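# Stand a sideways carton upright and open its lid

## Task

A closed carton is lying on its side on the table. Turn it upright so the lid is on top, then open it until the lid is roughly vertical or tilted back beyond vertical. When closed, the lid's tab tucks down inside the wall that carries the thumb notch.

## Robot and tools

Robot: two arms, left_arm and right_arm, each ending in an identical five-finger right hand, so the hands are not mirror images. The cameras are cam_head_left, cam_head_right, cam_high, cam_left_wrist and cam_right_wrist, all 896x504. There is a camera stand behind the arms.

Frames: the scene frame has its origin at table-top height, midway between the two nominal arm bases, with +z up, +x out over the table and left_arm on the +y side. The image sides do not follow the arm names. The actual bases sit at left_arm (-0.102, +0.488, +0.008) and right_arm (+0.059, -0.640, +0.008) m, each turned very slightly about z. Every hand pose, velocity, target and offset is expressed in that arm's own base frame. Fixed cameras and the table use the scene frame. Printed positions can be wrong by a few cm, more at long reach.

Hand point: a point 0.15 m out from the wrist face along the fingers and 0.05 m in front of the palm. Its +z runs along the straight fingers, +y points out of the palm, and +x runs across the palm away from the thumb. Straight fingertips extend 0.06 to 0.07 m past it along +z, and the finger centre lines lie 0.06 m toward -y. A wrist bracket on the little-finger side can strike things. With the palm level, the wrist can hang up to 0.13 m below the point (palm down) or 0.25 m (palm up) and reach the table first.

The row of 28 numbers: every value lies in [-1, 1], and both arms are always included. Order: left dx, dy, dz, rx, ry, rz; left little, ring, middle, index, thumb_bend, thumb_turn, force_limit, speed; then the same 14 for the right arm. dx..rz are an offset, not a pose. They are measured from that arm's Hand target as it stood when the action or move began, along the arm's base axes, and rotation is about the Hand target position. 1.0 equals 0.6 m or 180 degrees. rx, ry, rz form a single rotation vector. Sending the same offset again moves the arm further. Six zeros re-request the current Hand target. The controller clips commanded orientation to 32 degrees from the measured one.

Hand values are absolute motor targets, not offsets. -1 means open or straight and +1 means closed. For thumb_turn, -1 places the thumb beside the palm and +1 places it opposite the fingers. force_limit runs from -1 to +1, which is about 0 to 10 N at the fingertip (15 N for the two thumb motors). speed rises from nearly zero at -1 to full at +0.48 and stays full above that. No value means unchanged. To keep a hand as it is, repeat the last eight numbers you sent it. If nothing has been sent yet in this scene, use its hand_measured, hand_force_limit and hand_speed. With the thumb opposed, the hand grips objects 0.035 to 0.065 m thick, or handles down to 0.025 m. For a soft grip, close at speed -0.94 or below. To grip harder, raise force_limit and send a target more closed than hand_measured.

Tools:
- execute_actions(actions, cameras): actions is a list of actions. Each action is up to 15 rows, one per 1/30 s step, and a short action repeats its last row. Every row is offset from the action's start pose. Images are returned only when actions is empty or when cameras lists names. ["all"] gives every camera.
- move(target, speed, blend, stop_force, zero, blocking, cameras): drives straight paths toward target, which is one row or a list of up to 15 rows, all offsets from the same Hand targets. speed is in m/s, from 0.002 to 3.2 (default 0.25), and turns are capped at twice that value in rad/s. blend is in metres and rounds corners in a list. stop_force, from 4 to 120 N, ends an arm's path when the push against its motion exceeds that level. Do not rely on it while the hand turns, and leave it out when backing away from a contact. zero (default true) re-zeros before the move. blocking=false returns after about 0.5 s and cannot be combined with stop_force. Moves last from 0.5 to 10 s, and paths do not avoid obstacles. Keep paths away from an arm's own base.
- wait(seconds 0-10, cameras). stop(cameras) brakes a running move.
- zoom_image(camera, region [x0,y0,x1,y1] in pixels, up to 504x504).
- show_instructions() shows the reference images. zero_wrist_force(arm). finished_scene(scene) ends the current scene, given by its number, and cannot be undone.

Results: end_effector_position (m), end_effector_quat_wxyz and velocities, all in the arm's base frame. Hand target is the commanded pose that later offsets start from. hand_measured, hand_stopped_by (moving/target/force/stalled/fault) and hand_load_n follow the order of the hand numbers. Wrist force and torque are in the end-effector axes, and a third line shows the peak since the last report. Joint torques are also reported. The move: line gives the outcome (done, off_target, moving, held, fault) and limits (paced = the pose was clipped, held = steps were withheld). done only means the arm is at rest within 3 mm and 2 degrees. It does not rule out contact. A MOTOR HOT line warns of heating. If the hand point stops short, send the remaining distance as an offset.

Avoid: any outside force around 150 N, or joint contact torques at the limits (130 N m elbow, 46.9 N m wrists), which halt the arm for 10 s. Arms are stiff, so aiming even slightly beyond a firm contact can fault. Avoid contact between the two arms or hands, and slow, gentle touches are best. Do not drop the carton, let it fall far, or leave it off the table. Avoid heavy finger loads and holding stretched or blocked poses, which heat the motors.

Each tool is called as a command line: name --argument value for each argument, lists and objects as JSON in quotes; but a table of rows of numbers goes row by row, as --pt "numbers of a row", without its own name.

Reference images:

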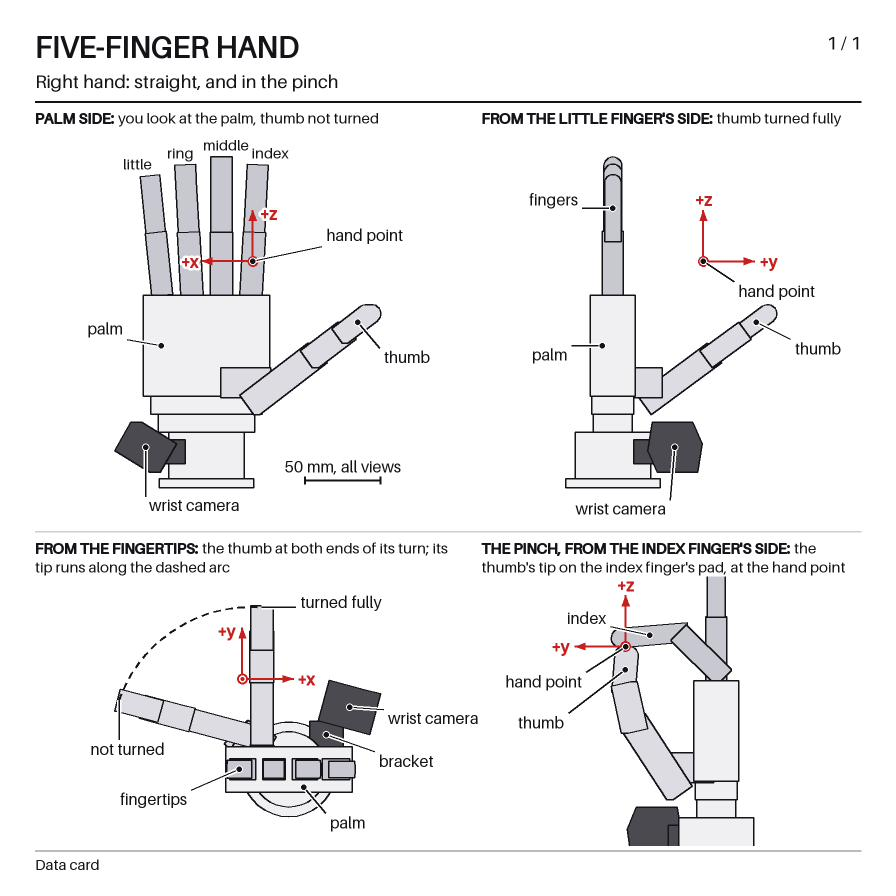

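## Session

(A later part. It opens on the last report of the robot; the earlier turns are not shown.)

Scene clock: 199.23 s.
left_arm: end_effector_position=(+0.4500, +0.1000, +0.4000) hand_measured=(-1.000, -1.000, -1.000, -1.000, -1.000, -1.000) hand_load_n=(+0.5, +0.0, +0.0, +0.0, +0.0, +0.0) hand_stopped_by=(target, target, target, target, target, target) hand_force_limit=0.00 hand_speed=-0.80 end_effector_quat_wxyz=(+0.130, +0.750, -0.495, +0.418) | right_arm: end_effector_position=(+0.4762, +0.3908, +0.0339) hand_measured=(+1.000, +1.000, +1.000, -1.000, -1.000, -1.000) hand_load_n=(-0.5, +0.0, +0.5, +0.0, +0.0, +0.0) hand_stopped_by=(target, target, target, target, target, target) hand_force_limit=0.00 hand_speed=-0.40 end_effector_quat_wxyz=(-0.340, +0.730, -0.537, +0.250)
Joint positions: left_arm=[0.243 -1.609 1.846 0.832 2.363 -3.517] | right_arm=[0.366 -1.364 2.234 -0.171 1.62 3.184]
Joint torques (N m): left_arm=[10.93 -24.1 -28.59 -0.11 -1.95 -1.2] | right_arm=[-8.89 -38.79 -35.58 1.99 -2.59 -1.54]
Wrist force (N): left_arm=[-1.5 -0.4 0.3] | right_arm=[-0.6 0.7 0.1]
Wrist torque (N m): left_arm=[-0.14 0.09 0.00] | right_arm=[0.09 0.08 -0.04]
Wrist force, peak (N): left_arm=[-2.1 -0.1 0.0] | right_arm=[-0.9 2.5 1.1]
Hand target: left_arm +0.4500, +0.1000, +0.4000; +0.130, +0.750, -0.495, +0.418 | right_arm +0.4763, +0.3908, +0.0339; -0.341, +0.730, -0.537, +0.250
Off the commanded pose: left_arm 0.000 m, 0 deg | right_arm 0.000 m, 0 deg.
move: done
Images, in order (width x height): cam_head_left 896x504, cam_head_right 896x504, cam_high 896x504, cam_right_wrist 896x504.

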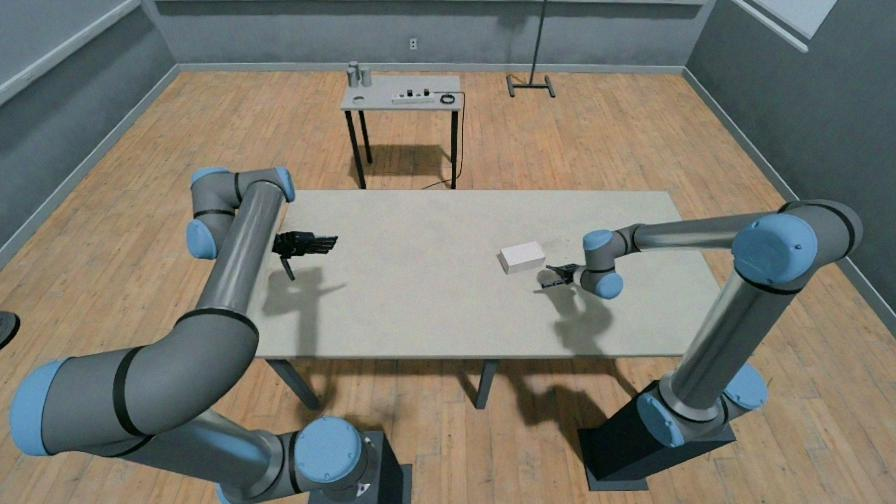

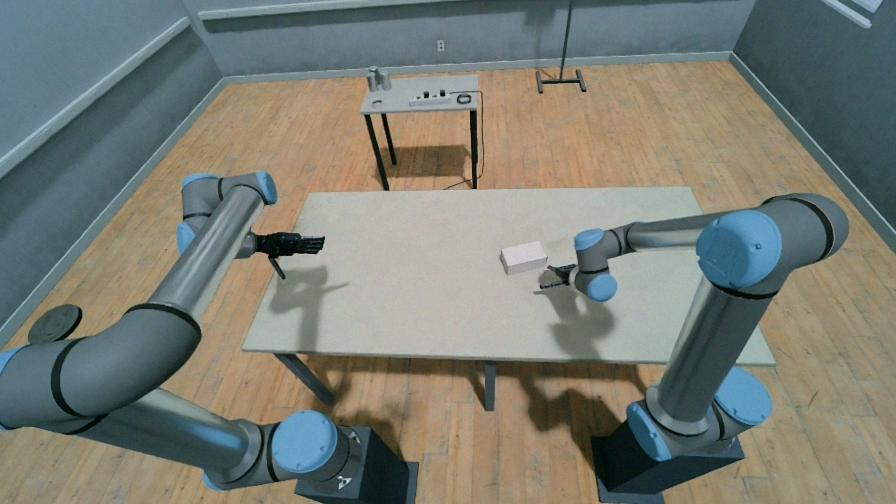

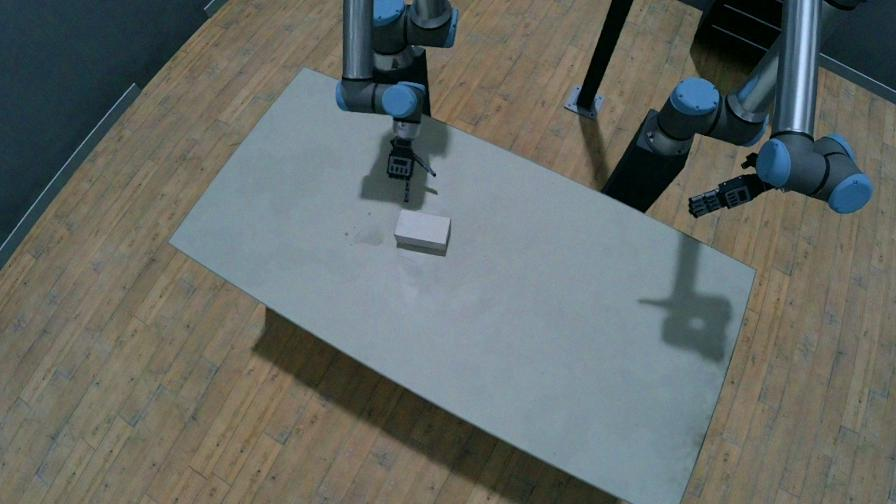

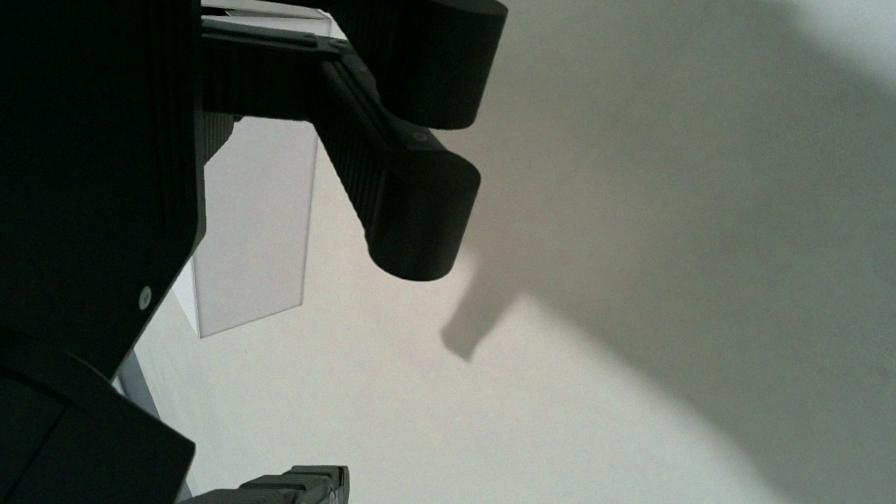

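move --pt "0 0 0 0 0 0 -1 -1 -1 -1 -1 -1 0 -0.8 0.0338 0.0315 0 0 0 0 1 1 1 -1 -1 -1 0 -0.4" --speed 0.1 --cameras '["cam_high", "cam_head_left", "cam_head_right", "cam_right_wrist"]'

zoom_image --camera "cam_high" --region '[380, 180, 460, 260]'

zoom_image --camera "cam_head_right" --region '[490, 220, 590, 300]'

zoom_image --camera "cam_head_left" --region '[490, 220, 590, 300]'

Scene clock: 204.33 s.
left_arm: end_effector_position=(+0.4500, +0.1000, +0.4000) hand_measured=(-1.000, -1.000, -1.000, -1.000, -1.000, -1.000) hand_load_n=(+0.0, +0.0, +0.0, +0.0, +0.0, +0.0) hand_stopped_by=(target, target, target, target, target, target) hand_force_limit=0.00 hand_speed=-0.80 end_effector_quat_wxyz=(+0.130, +0.750, -0.495, +0.418) | right_arm: end_effector_position=(+0.4966, +0.4098, +0.0339) hand_measured=(+1.000, +1.000, +1.000, -1.000, -1.000, -1.000) hand_load_n=(+0.0, +0.0, +0.0, +0.0, +0.0, +0.0) hand_stopped_by=(target, target, target, target, target, target) hand_force_limit=0.00 hand_speed=-0.40 end_effector_quat_wxyz=(-0.340, +0.730, -0.537, +0.250) end_effector_velocity=(-0.003, -0.001, +0.000) end_effector_angular_velocity=(+0.000, +0.002, +0.003)
Joint positions: left_arm=[0.243 -1.609 1.846 0.832 2.363 -3.517] | right_arm=[0.39 -1.324 2.18 -0.155 1.638 3.199]
Joint velocities: left_arm=[within noise] | right_arm=[-0.001 -0.004 0.006 0 -0.003 -0.002]
Joint torques (N m): left_arm=[11.94 -21.9 -29.02 -0.38 -2.34 -1.5] | right_arm=[-13.76 -69.02 -15.51 -1.23 -1.99 -1.02]
Wrist force (N): left_arm=[-1.6 -0.4 0.2] | right_arm=[0.0 0.8 -0.3]
Wrist torque (N m): left_arm=[-0.14 0.12 0.00] | right_arm=[0.12 0.02 -0.05]
Wrist force, peak (N): left_arm=[-1.9 -0.6 0.3] | right_arm=[0.4 1.2 -0.5]
Hand target: left_arm +0.4500, +0.1000, +0.4000; +0.130, +0.750, -0.495, +0.418 | right_arm +0.4966, +0.4097, +0.0339; -0.341, +0.730, -0.537, +0.250
Off the commanded pose: left_arm 0.000 m, 0 deg | right_arm 0.000 m, 0 deg.
move: done
Images, in order (width x height): cam_head_left 896x504, cam_head_right 896x504, cam_high 896x504, cam_right_wrist 896x504.

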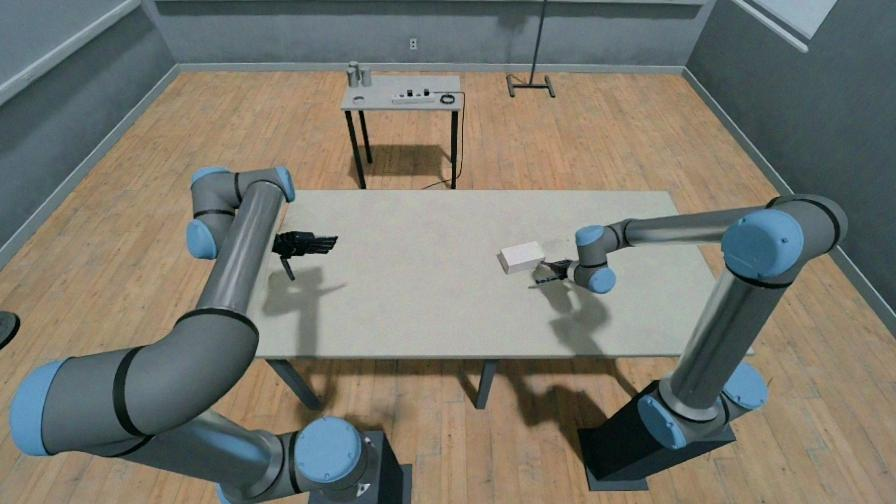

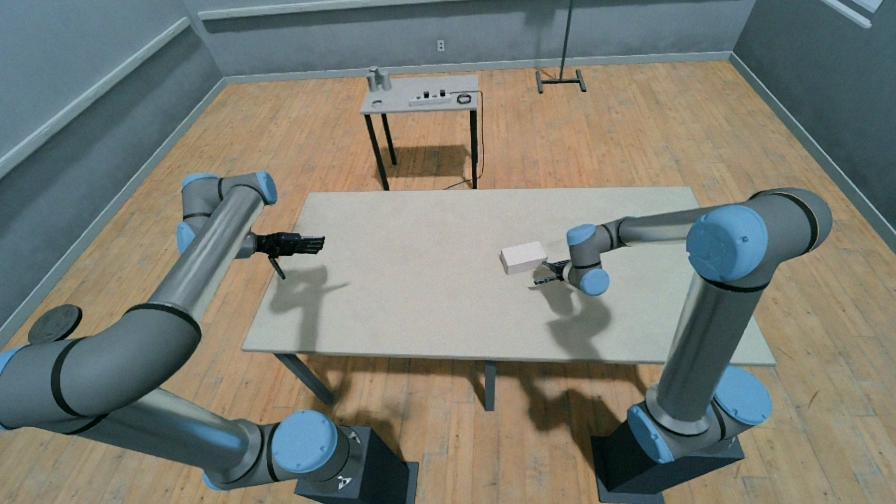

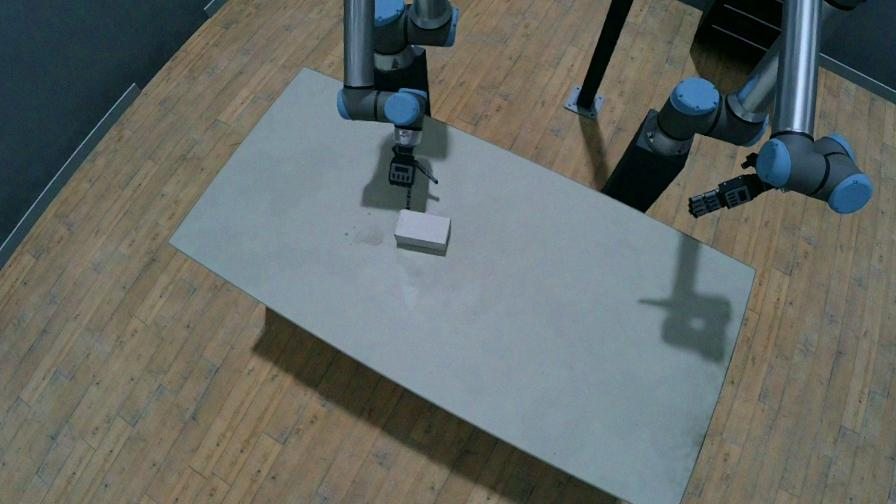

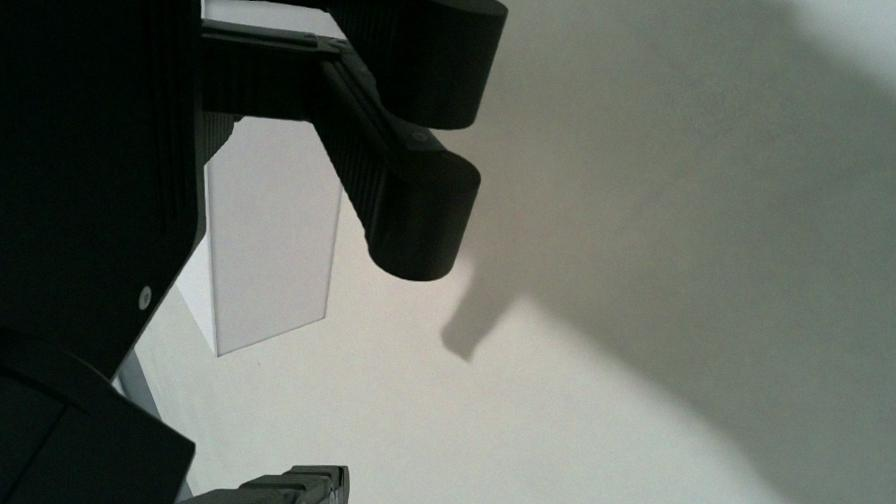

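Scaled by 6.300 from the camera's 896x504 image, which has a finer 1280x720 frame.

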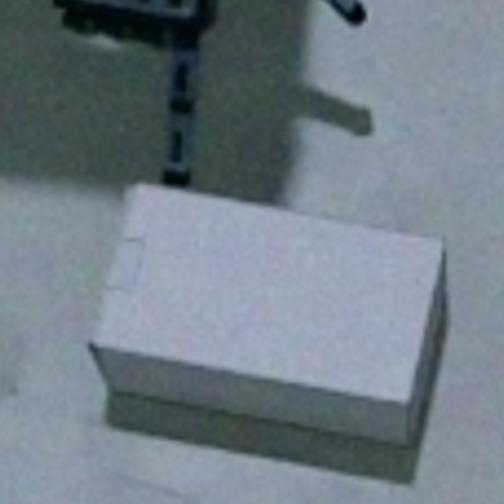

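Scaled by 5.040 from the camera's 896x504 image, which has a finer 1280x720 frame.

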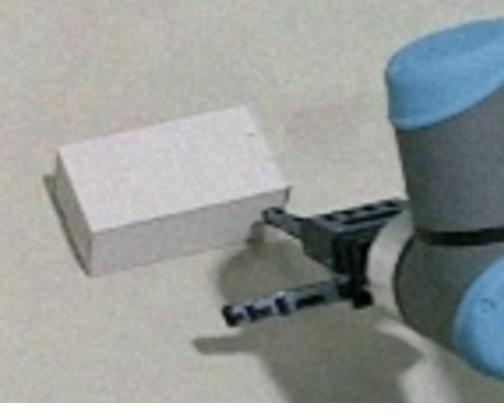

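Scaled by 5.040 from the camera's 896x504 image, which has a finer 1280x720 frame.

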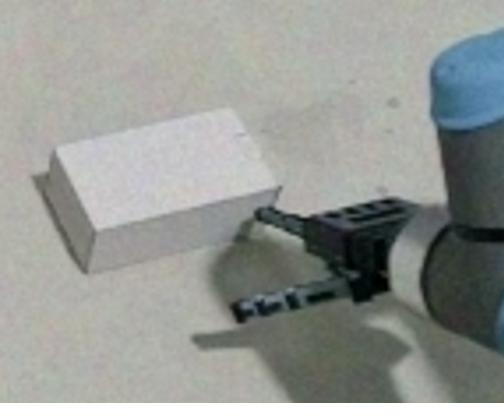

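move --pt "0.36 -0.575 -0.1 -0.0035 0.0532 -0.0455 1 1 1 -1 -1 1 0 -0.4 -0.0025 0.008 -0.0133 0 0 0 1 1 1 -1 -1 -1 0 -0.4" --speed 0.3

move --pt "0.358 -0.574 -0.3167 -0.0036 0.0532 -0.0456 1 1 1 -1 -1 1 0 -0.4 0 0 0 0 0 0 1 1 1 -1 -1 -1 0 -0.4" --speed 0.25 --cameras '["all"]'

zoom_image --camera "cam_high" --region '[360, 160, 500, 300]'

zoom_image --camera "cam_head_left" --region '[450, 180, 610, 300]'

Scene clock: 212.27 s.
left_arm: end_effector_position=(+0.6659, -0.2449, +0.3400) hand_measured=(+1.000, +1.000, +1.000, -1.000, -1.000, +1.000) hand_load_n=(+0.0, +0.0, +0.0, +0.0, +0.0, +0.0) hand_stopped_by=(target, target, target, target, target, target) hand_force_limit=0.00 hand_speed=-0.40 end_effector_quat_wxyz=(+0.205, +0.745, -0.532, +0.347) | right_arm: end_effector_position=(+0.4951, +0.4145, +0.0259) hand_measured=(+1.000, +1.000, +1.000, -1.000, -1.000, -1.000) hand_load_n=(+0.0, +0.0, +0.0, +0.0, +0.0, +0.0) hand_stopped_by=(target, target, target, target, target, target) hand_force_limit=0.00 hand_speed=-0.40 end_effector_quat_wxyz=(-0.340, +0.730, -0.537, +0.250)
Joint positions: left_arm=[-0.369 -1.288 1.552 0.65 2.118 -4.031] | right_arm=[0.401 -1.309 2.18 -0.17 1.646 3.206]
Joint torques (N m): left_arm=[-3.39 -59.94 -42.45 -1.25 4.43 0.33] | right_arm=[0.46 -53.14 -34.18 0.28 0.52 0.23]
Wrist force (N): left_arm=[-1.4 0.0 0.7] | right_arm=[-0.6 0.7 0.0]
Wrist torque (N m): left_arm=[-0.04 0.10 0.00] | right_arm=[0.09 0.10 -0.08]
Wrist force, peak (N): left_arm=[-3.3 0.0 -1.9] | right_arm=[-0.5 1.0 -0.9]
Hand target: left_arm +0.6660, -0.2450, +0.3400; +0.205, +0.745, -0.532, +0.347 | right_arm +0.4951, +0.4145, +0.0260; -0.341, +0.730, -0.537, +0.250
Off the commanded pose: left_arm 0.000 m, 0 deg | right_arm 0.000 m, 0 deg.
move: done

Scene clock: 214.60 s.
left_arm: end_effector_position=(+0.8807, -0.5895, +0.1500) hand_measured=(+1.000, +1.000, +1.000, -1.000, -1.000, +1.000) hand_load_n=(+0.0, +0.0, +0.0, +0.0, +0.0, +0.0) hand_stopped_by=(target, target, target, target, target, target) hand_force_limit=0.00 hand_speed=-0.40 end_effector_quat_wxyz=(+0.277, +0.730, -0.563, +0.271) | right_arm: end_effector_position=(+0.4951, +0.4145, +0.0260) hand_measured=(+1.000, +1.000, +1.000, -1.000, -1.000, -1.000) hand_load_n=(+0.0, +0.0, +0.0, +0.0, +0.0, +0.0) hand_stopped_by=(target, target, target, target, target, target) hand_force_limit=0.00 hand_speed=-0.40 end_effector_quat_wxyz=(-0.341, +0.730, -0.537, +0.250)
Joint positions: left_arm=[-0.589 -0.533 0.661 0.858 2.145 -4.164] | right_arm=[0.401 -1.309 2.18 -0.17 1.646 3.206]
Joint torques (N m): left_arm=[12.85 -107.75 -44.9 0.35 -0.92 -0.75] | right_arm=[-7.76 -68 -34.99 4.75 -2.2 -0.49]
Wrist force (N): left_arm=[-1.3 -0.5 0.6] | right_arm=[-0.4 0.6 -0.5]
Wrist torque (N m): left_arm=[-0.09 0.07 0.04] | right_arm=[0.10 0.07 -0.07]
Wrist force, peak (N): left_arm=[-0.5 -0.9 3.1] | right_arm=[-0.4 1.1 -0.5]
Hand target: left_arm +0.8808, -0.5894, +0.1500; +0.277, +0.730, -0.563, +0.271 | right_arm +0.4951, +0.4145, +0.0260; -0.341, +0.730, -0.537, +0.250
Off the commanded pose: left_arm 0.000 m, 0 deg | right_arm 0.000 m, 0 deg.
move: done

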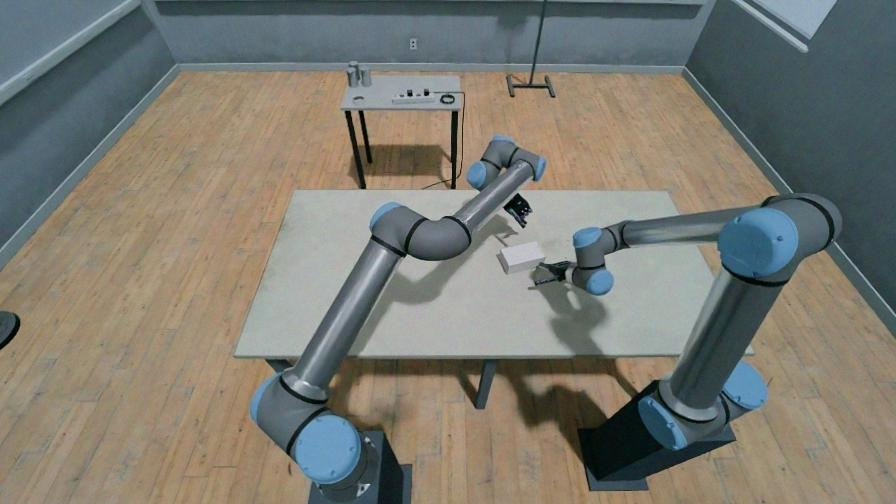

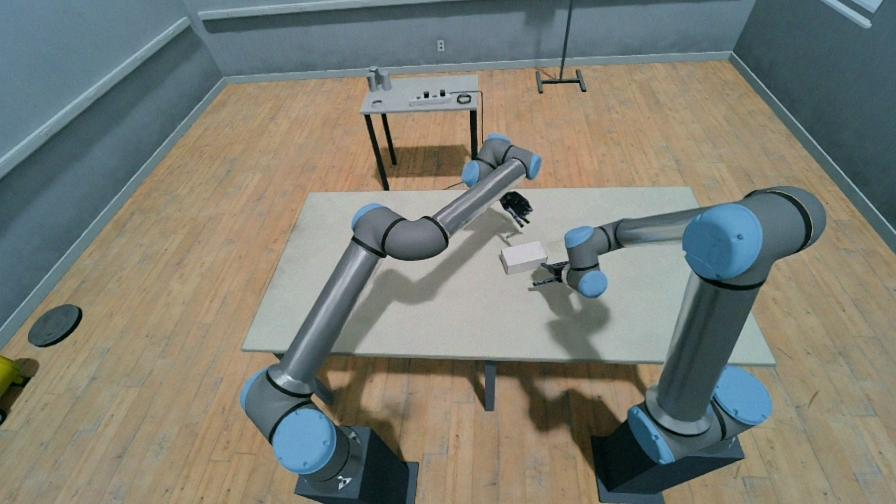

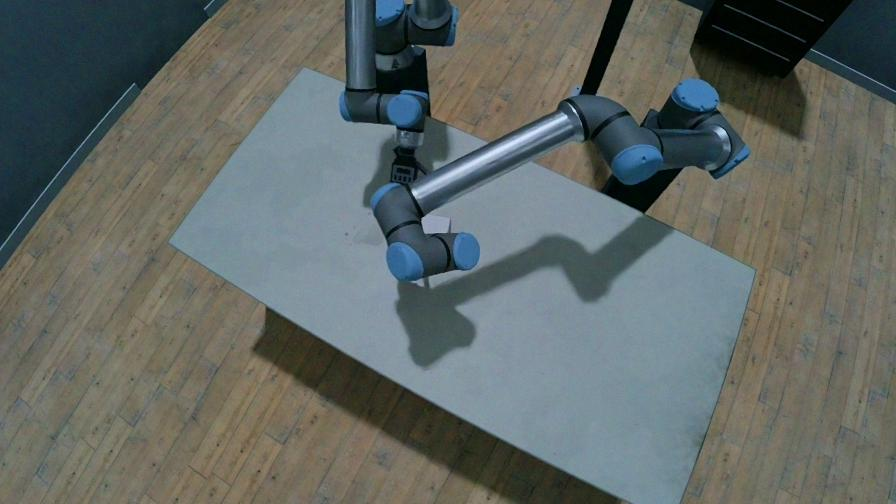

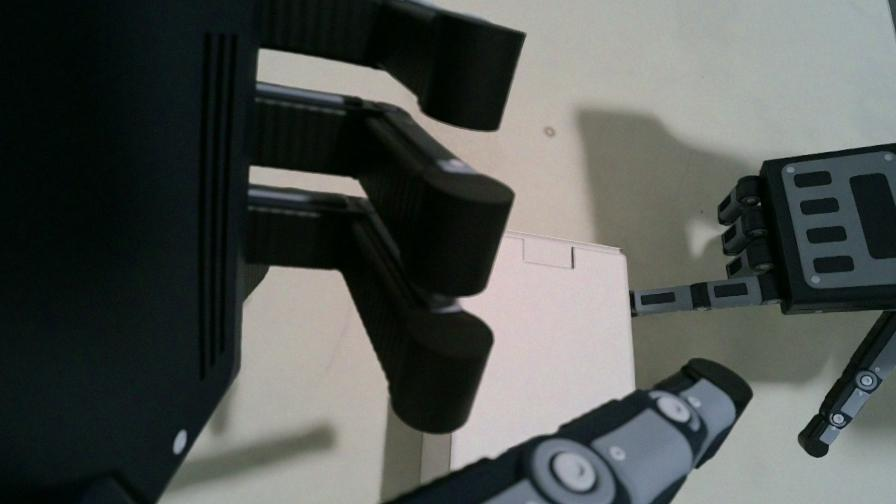

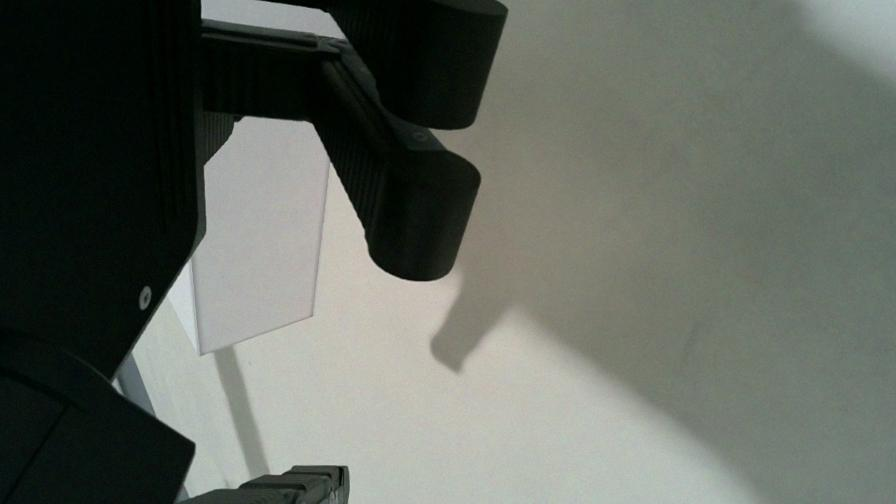

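Scaled by 3.600 from the camera's 896x504 image, which has a finer 1280x720 frame.

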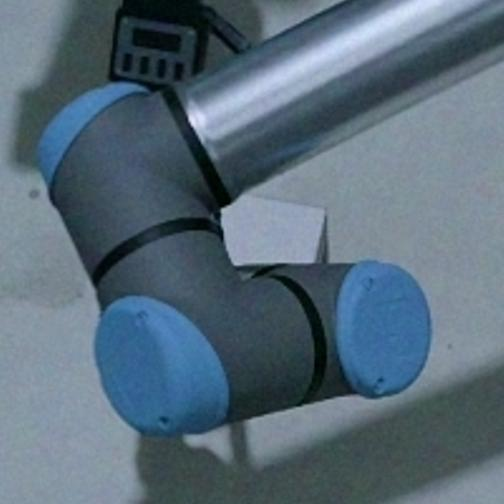

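Scaled by 3.150 from the camera's 896x504 image, which has a finer 1280x720 frame.

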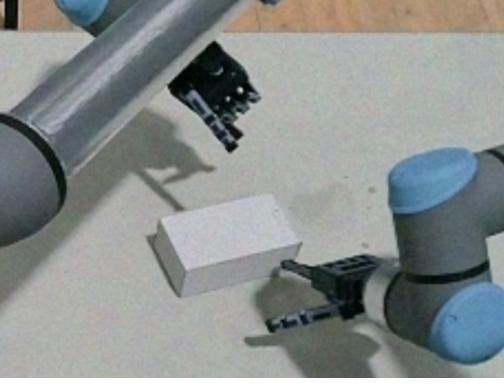

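zoom_image --camera "cam_left_wrist" --region '[370, 210, 790, 504]'

Scaled by 1.200 from the camera's 896x504 image, which has a finer 1280x720 frame.

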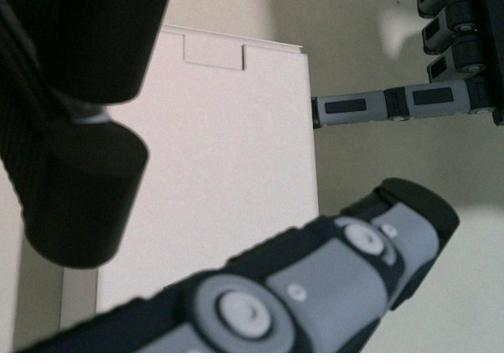

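move --pt "-0.0448 -0.0168 -0.1167 0 0 0 1 1 1 -1 -1 1 0 -0.4 0 0 0 0 0 0 1 1 1 -1 -1 -1 0 -0.4" --speed 0.15

move --pt "-0.038 -0.0123 0 0 0 0 1 1 1 -1 -1 1 0 -0.4 0 0 0 0 0 0 1 1 1 -1 -1 -1 0 -0.4" --speed 0.02 --stop_force 4 --cameras '["all"]'

zoom_image --camera "cam_head_left" --region '[470, 200, 590, 290]'

zoom_image --camera "cam_high" --region '[370, 160, 490, 280]'

Scene clock: 225.03 s.
left_arm: end_effector_position=(+0.8539, -0.5996, +0.0800) hand_measured=(+1.000, +1.000, +1.000, -1.000, -1.000, +1.000) hand_load_n=(+0.0, +0.5, +0.0, +0.0, +0.0, +0.0) hand_stopped_by=(target, target, target, target, target, target) hand_force_limit=0.00 hand_speed=-0.40 end_effector_quat_wxyz=(+0.277, +0.730, -0.563, +0.271) | right_arm: end_effector_position=(+0.4951, +0.4145, +0.0260) hand_measured=(+1.000, +1.000, +1.000, -1.000, -1.000, -1.000) hand_load_n=(+0.0, +0.0, +0.0, +0.0, +0.0, -0.5) hand_stopped_by=(target, target, target, target, target, target) hand_force_limit=0.00 hand_speed=-0.40 end_effector_quat_wxyz=(-0.341, +0.730, -0.537, +0.250)
Joint positions: left_arm=[-0.613 -0.551 0.819 0.705 2.131 -4.188] | right_arm=[0.401 -1.309 2.18 -0.17 1.646 3.206]
Joint torques (N m): left_arm=[12.59 -127.46 -34.89 4.21 2 2.2] | right_arm=[-8.09 -67.82 -35.55 4.69 -1.84 -0.29]
Wrist force (N): left_arm=[-1.5 0.1 0.6] | right_arm=[-0.5 0.5 -0.4]
Wrist torque (N m): left_arm=[-0.01 0.10 0.15] | right_arm=[0.09 0.08 -0.08]
Wrist force, peak (N): left_arm=[-2.3 0.3 2.3] | right_arm=[-0.7 1.1 -0.6]
Hand target: left_arm +0.8539, -0.5995, +0.0800; +0.277, +0.730, -0.563, +0.271 | right_arm +0.4951, +0.4145, +0.0260; -0.341, +0.730, -0.537, +0.250
Off the commanded pose: left_arm 0.000 m, 0 deg | right_arm 0.000 m, 0 deg.
move: done

Scene clock: 227.40 s.
left_arm: end_effector_position=(+0.8311, -0.6069, +0.0800) hand_measured=(+1.000, +1.000, +1.000, -1.000, -1.000, +1.000) hand_load_n=(+0.0, +0.0, +0.0, +0.0, +0.0, +0.0) hand_stopped_by=(target, target, target, target, target, target) hand_force_limit=0.00 hand_speed=-0.40 end_effector_quat_wxyz=(+0.277, +0.730, -0.563, +0.271) | right_arm: end_effector_position=(+0.4951, +0.4145, +0.0260) hand_measured=(+1.000, +1.000, +1.000, -1.000, -1.000, -1.000) hand_load_n=(+0.0, +0.0, +0.0, +0.0, -0.5, +0.0) hand_stopped_by=(target, target, target, target, target, target) hand_force_limit=0.00 hand_speed=-0.40 end_effector_quat_wxyz=(-0.341, +0.730, -0.537, +0.250)
Joint positions: left_arm=[-0.633 -0.59 0.893 0.661 2.12 -4.207] | right_arm=[0.401 -1.309 2.18 -0.17 1.646 3.206]
Joint torques (N m): left_arm=[12.34 -96.54 -43.73 5.67 1.94 1.63] | right_arm=[-7.23 -69.23 -35.34 4.58 -1.77 -0.18]
Wrist force (N): left_arm=[-1.6 0.0 0.7] | right_arm=[-0.1 0.9 -0.1]
Wrist torque (N m): left_arm=[-0.06 0.11 0.13] | right_arm=[0.13 0.02 -0.05]
Wrist force, peak (N): left_arm=[-1.8 0.0 0.5] | right_arm=[-0.3 1.2 -0.1]
Hand target: left_arm +0.8311, -0.6069, +0.0800; +0.277, +0.730, -0.563, +0.271 | right_arm +0.4951, +0.4145, +0.0260; -0.341, +0.730, -0.537, +0.250
Off the commanded pose: left_arm 0.000 m, 0 deg | right_arm 0.000 m, 0 deg.
move: done

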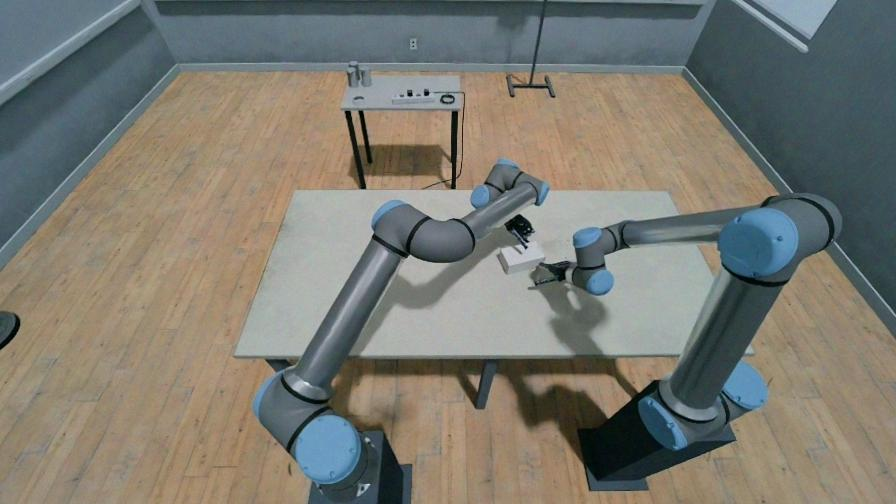

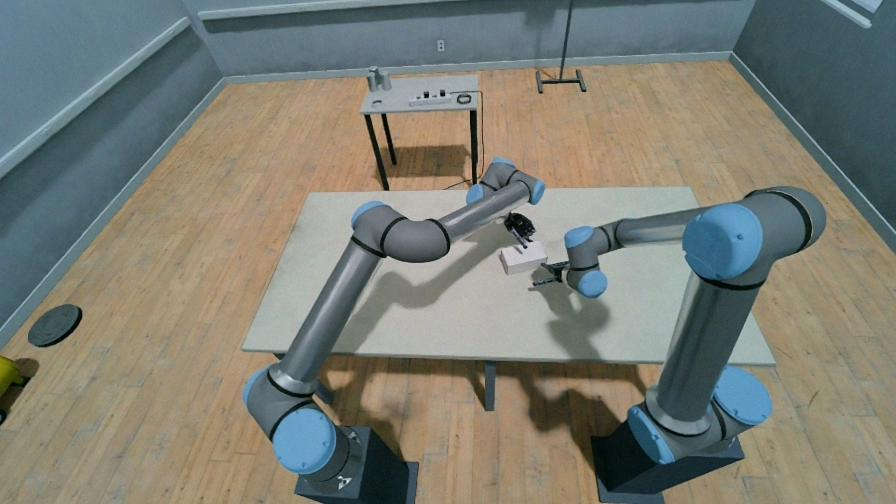

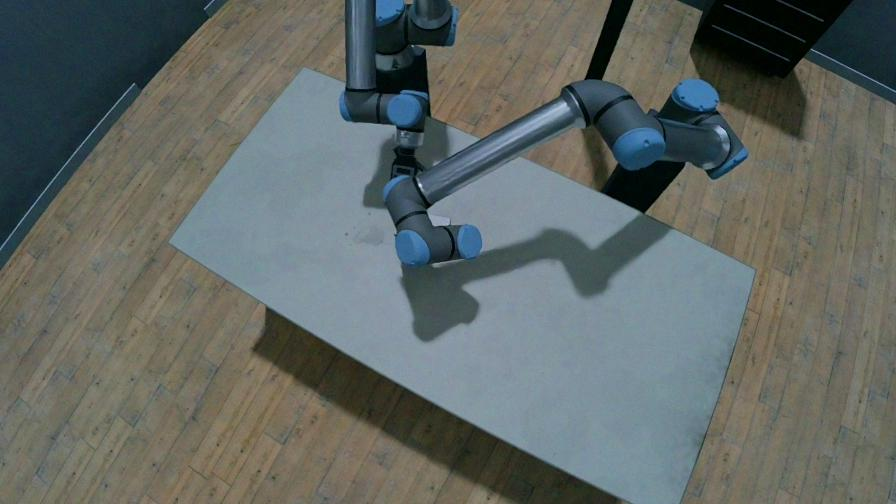

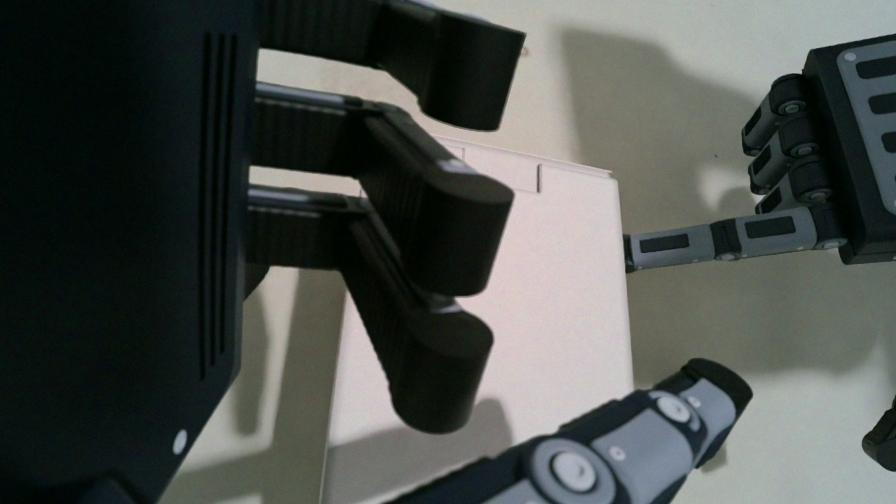

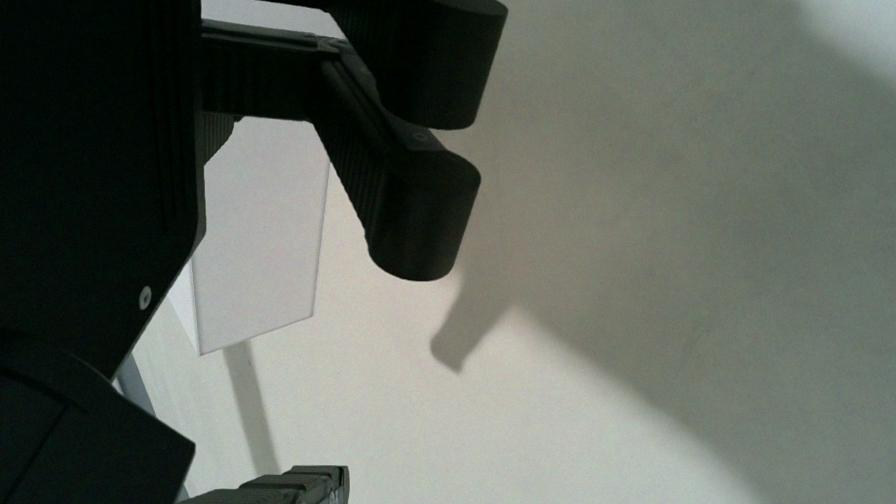

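Scaled by 4.200 from the camera's 896x504 image, which has a finer 1280x720 frame.

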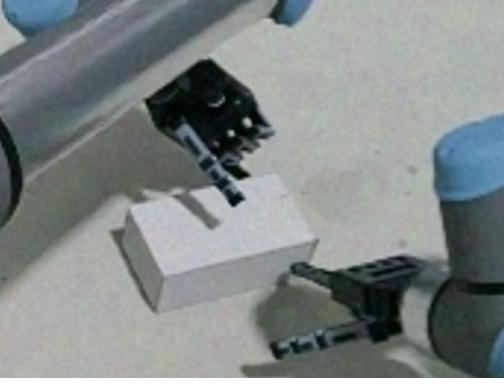

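Scaled by 4.200 from the camera's 896x504 image, which has a finer 1280x720 frame.

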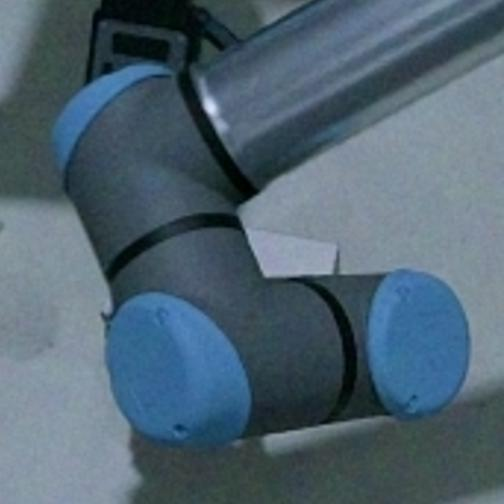

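move --pt "-0.0159 -0.0051 0 0 0 0 1 1 1 -1 -1 1 0 -0.4 0 0 0 0 0 0 1 1 1 -1 -1 -1 0 -0.4" --speed 0.02 --stop_force 4

move --pt "0 0 0 0 0 0 1 1 1 -1 -1 1 0 -0.4 0.0478 0.0149 0 0 0 0 1 1 1 -1 -1 -1 0 -0.4" --speed 0.01 --stop_force 5 --cameras '["cam_head_left", "cam_left_wrist", "cam_right_wrist"]'

zoom_image --camera "cam_head_left" --region '[470, 200, 590, 290]'

Scene clock: 233.43 s.
left_arm: end_effector_position=(+0.8215, -0.6100, +0.0800) hand_measured=(+1.000, +1.000, +1.000, -1.000, -1.000, +1.000) hand_load_n=(+0.0, +0.0, +0.0, +0.0, +0.0, +0.0) hand_stopped_by=(target, target, target, target, target, target) hand_force_limit=0.00 hand_speed=-0.40 end_effector_quat_wxyz=(+0.277, +0.730, -0.563, +0.271) | right_arm: end_effector_position=(+0.4951, +0.4145, +0.0260) hand_measured=(+1.000, +1.000, +1.000, -1.000, -1.000, -1.000) hand_load_n=(+0.0, +0.0, +0.0, +0.0, +0.0, -0.5) hand_stopped_by=(target, target, target, target, target, target) hand_force_limit=0.00 hand_speed=-0.40 end_effector_quat_wxyz=(-0.341, +0.730, -0.537, +0.250)
Joint positions: left_arm=[-0.642 -0.605 0.921 0.643 2.115 -4.216] | right_arm=[0.401 -1.309 2.18 -0.17 1.646 3.206]
Joint torques (N m): left_arm=[13.12 -95.82 -44.05 5.7 2.19 1.46] | right_arm=[-7.47 -67.31 -35.15 4.55 -1.88 -0.12]
Wrist force (N): left_arm=[-1.3 -0.3 1.0] | right_arm=[-0.4 0.5 -0.5]
Wrist torque (N m): left_arm=[-0.14 0.06 0.12] | right_arm=[0.10 0.06 -0.07]
Wrist force, peak (N): left_arm=[-2.1 -0.6 0.5] | right_arm=[-1.0 0.8 -0.3]
Hand target: left_arm +0.8216, -0.6099, +0.0800; +0.277, +0.730, -0.563, +0.271 | right_arm +0.4951, +0.4145, +0.0260; -0.341, +0.730, -0.537, +0.250
Off the commanded pose: left_arm 0.000 m, 0 deg | right_arm 0.000 m, 0 deg.
move: done

Scene clock: 236.03 s.
left_arm: end_effector_position=(+0.8216, -0.6099, +0.0800) hand_measured=(+1.000, +1.000, +1.000, -1.000, -1.000, +1.000) hand_load_n=(+0.0, +0.0, +0.0, +0.5, +0.0, +0.0) hand_stopped_by=(target, target, target, target, target, target) hand_force_limit=0.00 hand_speed=-0.40 end_effector_quat_wxyz=(+0.277, +0.730, -0.563, +0.271) | right_arm: end_effector_position=(+0.5103, +0.4192, +0.0260) hand_measured=(+1.000, +1.000, +1.000, -1.000, -1.000, -1.000) hand_load_n=(+0.0, +0.0, +0.0, -0.5, +0.0, +0.0) hand_stopped_by=(target, target, target, target, target, target) hand_force_limit=0.00 hand_speed=-0.40 end_effector_quat_wxyz=(-0.340, +0.730, -0.537, +0.250)
Joint positions: left_arm=[-0.642 -0.605 0.921 0.643 2.115 -4.216] | right_arm=[0.397 -1.29 2.152 -0.162 1.644 3.204]
Joint torques (N m): left_arm=[-8.95 -94.68 -34.14 5.71 1.87 1.45] | right_arm=[6.23 -68.76 -16.27 -4.44 1.92 0.83]
Wrist force (N): left_arm=[-0.9 -5.2 0.0] | right_arm=[-0.9 1.6 -5.9]
Wrist torque (N m): left_arm=[0.23 0.08 0.15] | right_arm=[0.43 0.03 0.04]
Wrist force, peak (N): left_arm=[-1.1 -7.9 0.1] | right_arm=[-0.1 2.4 -9.2]
Hand target: left_arm +0.8216, -0.6099, +0.0800; +0.277, +0.730, -0.563, +0.271 | right_arm +0.5103, +0.4193, +0.0260; -0.340, +0.730, -0.537, +0.250 (not the last commanded pose)
Off the commanded pose: left_arm 0.000 m, 0 deg | right_arm 0.014 m, 0 deg.
move: contact (right_arm)
Images, in order (width x height): cam_head_left 896x504, cam_left_wrist 896x504, cam_right_wrist 896x504.

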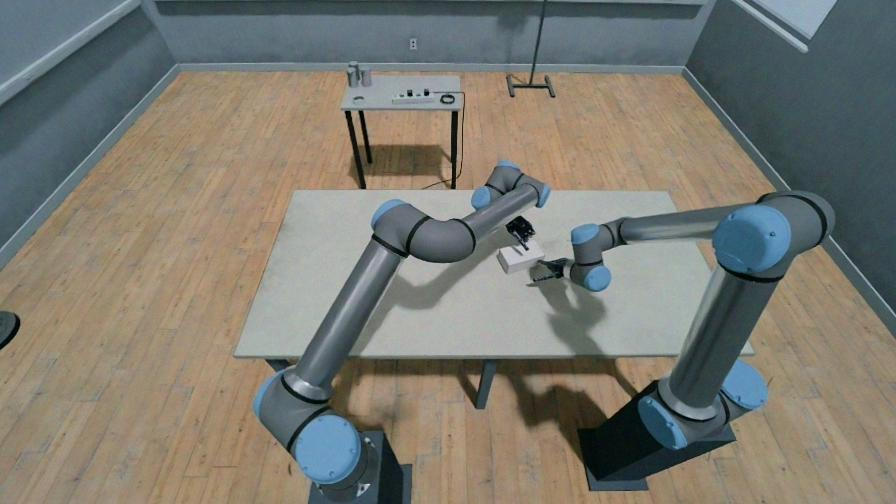

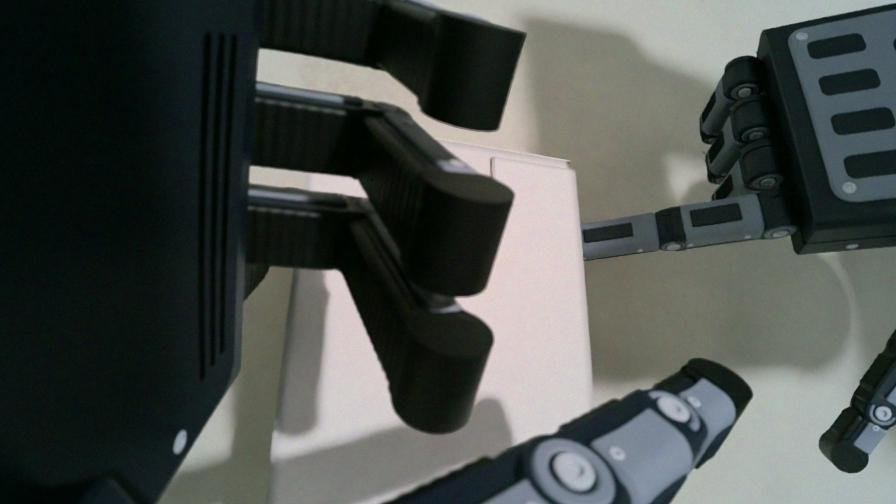

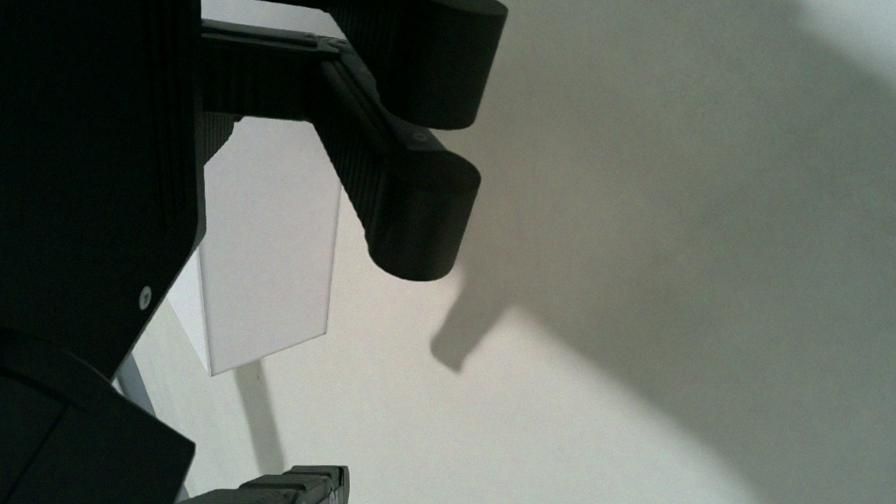

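Scaled by 4.200 from the camera's 896x504 image, which has a finer 1280x720 frame.

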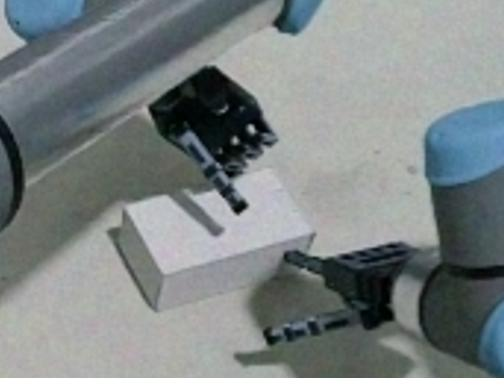

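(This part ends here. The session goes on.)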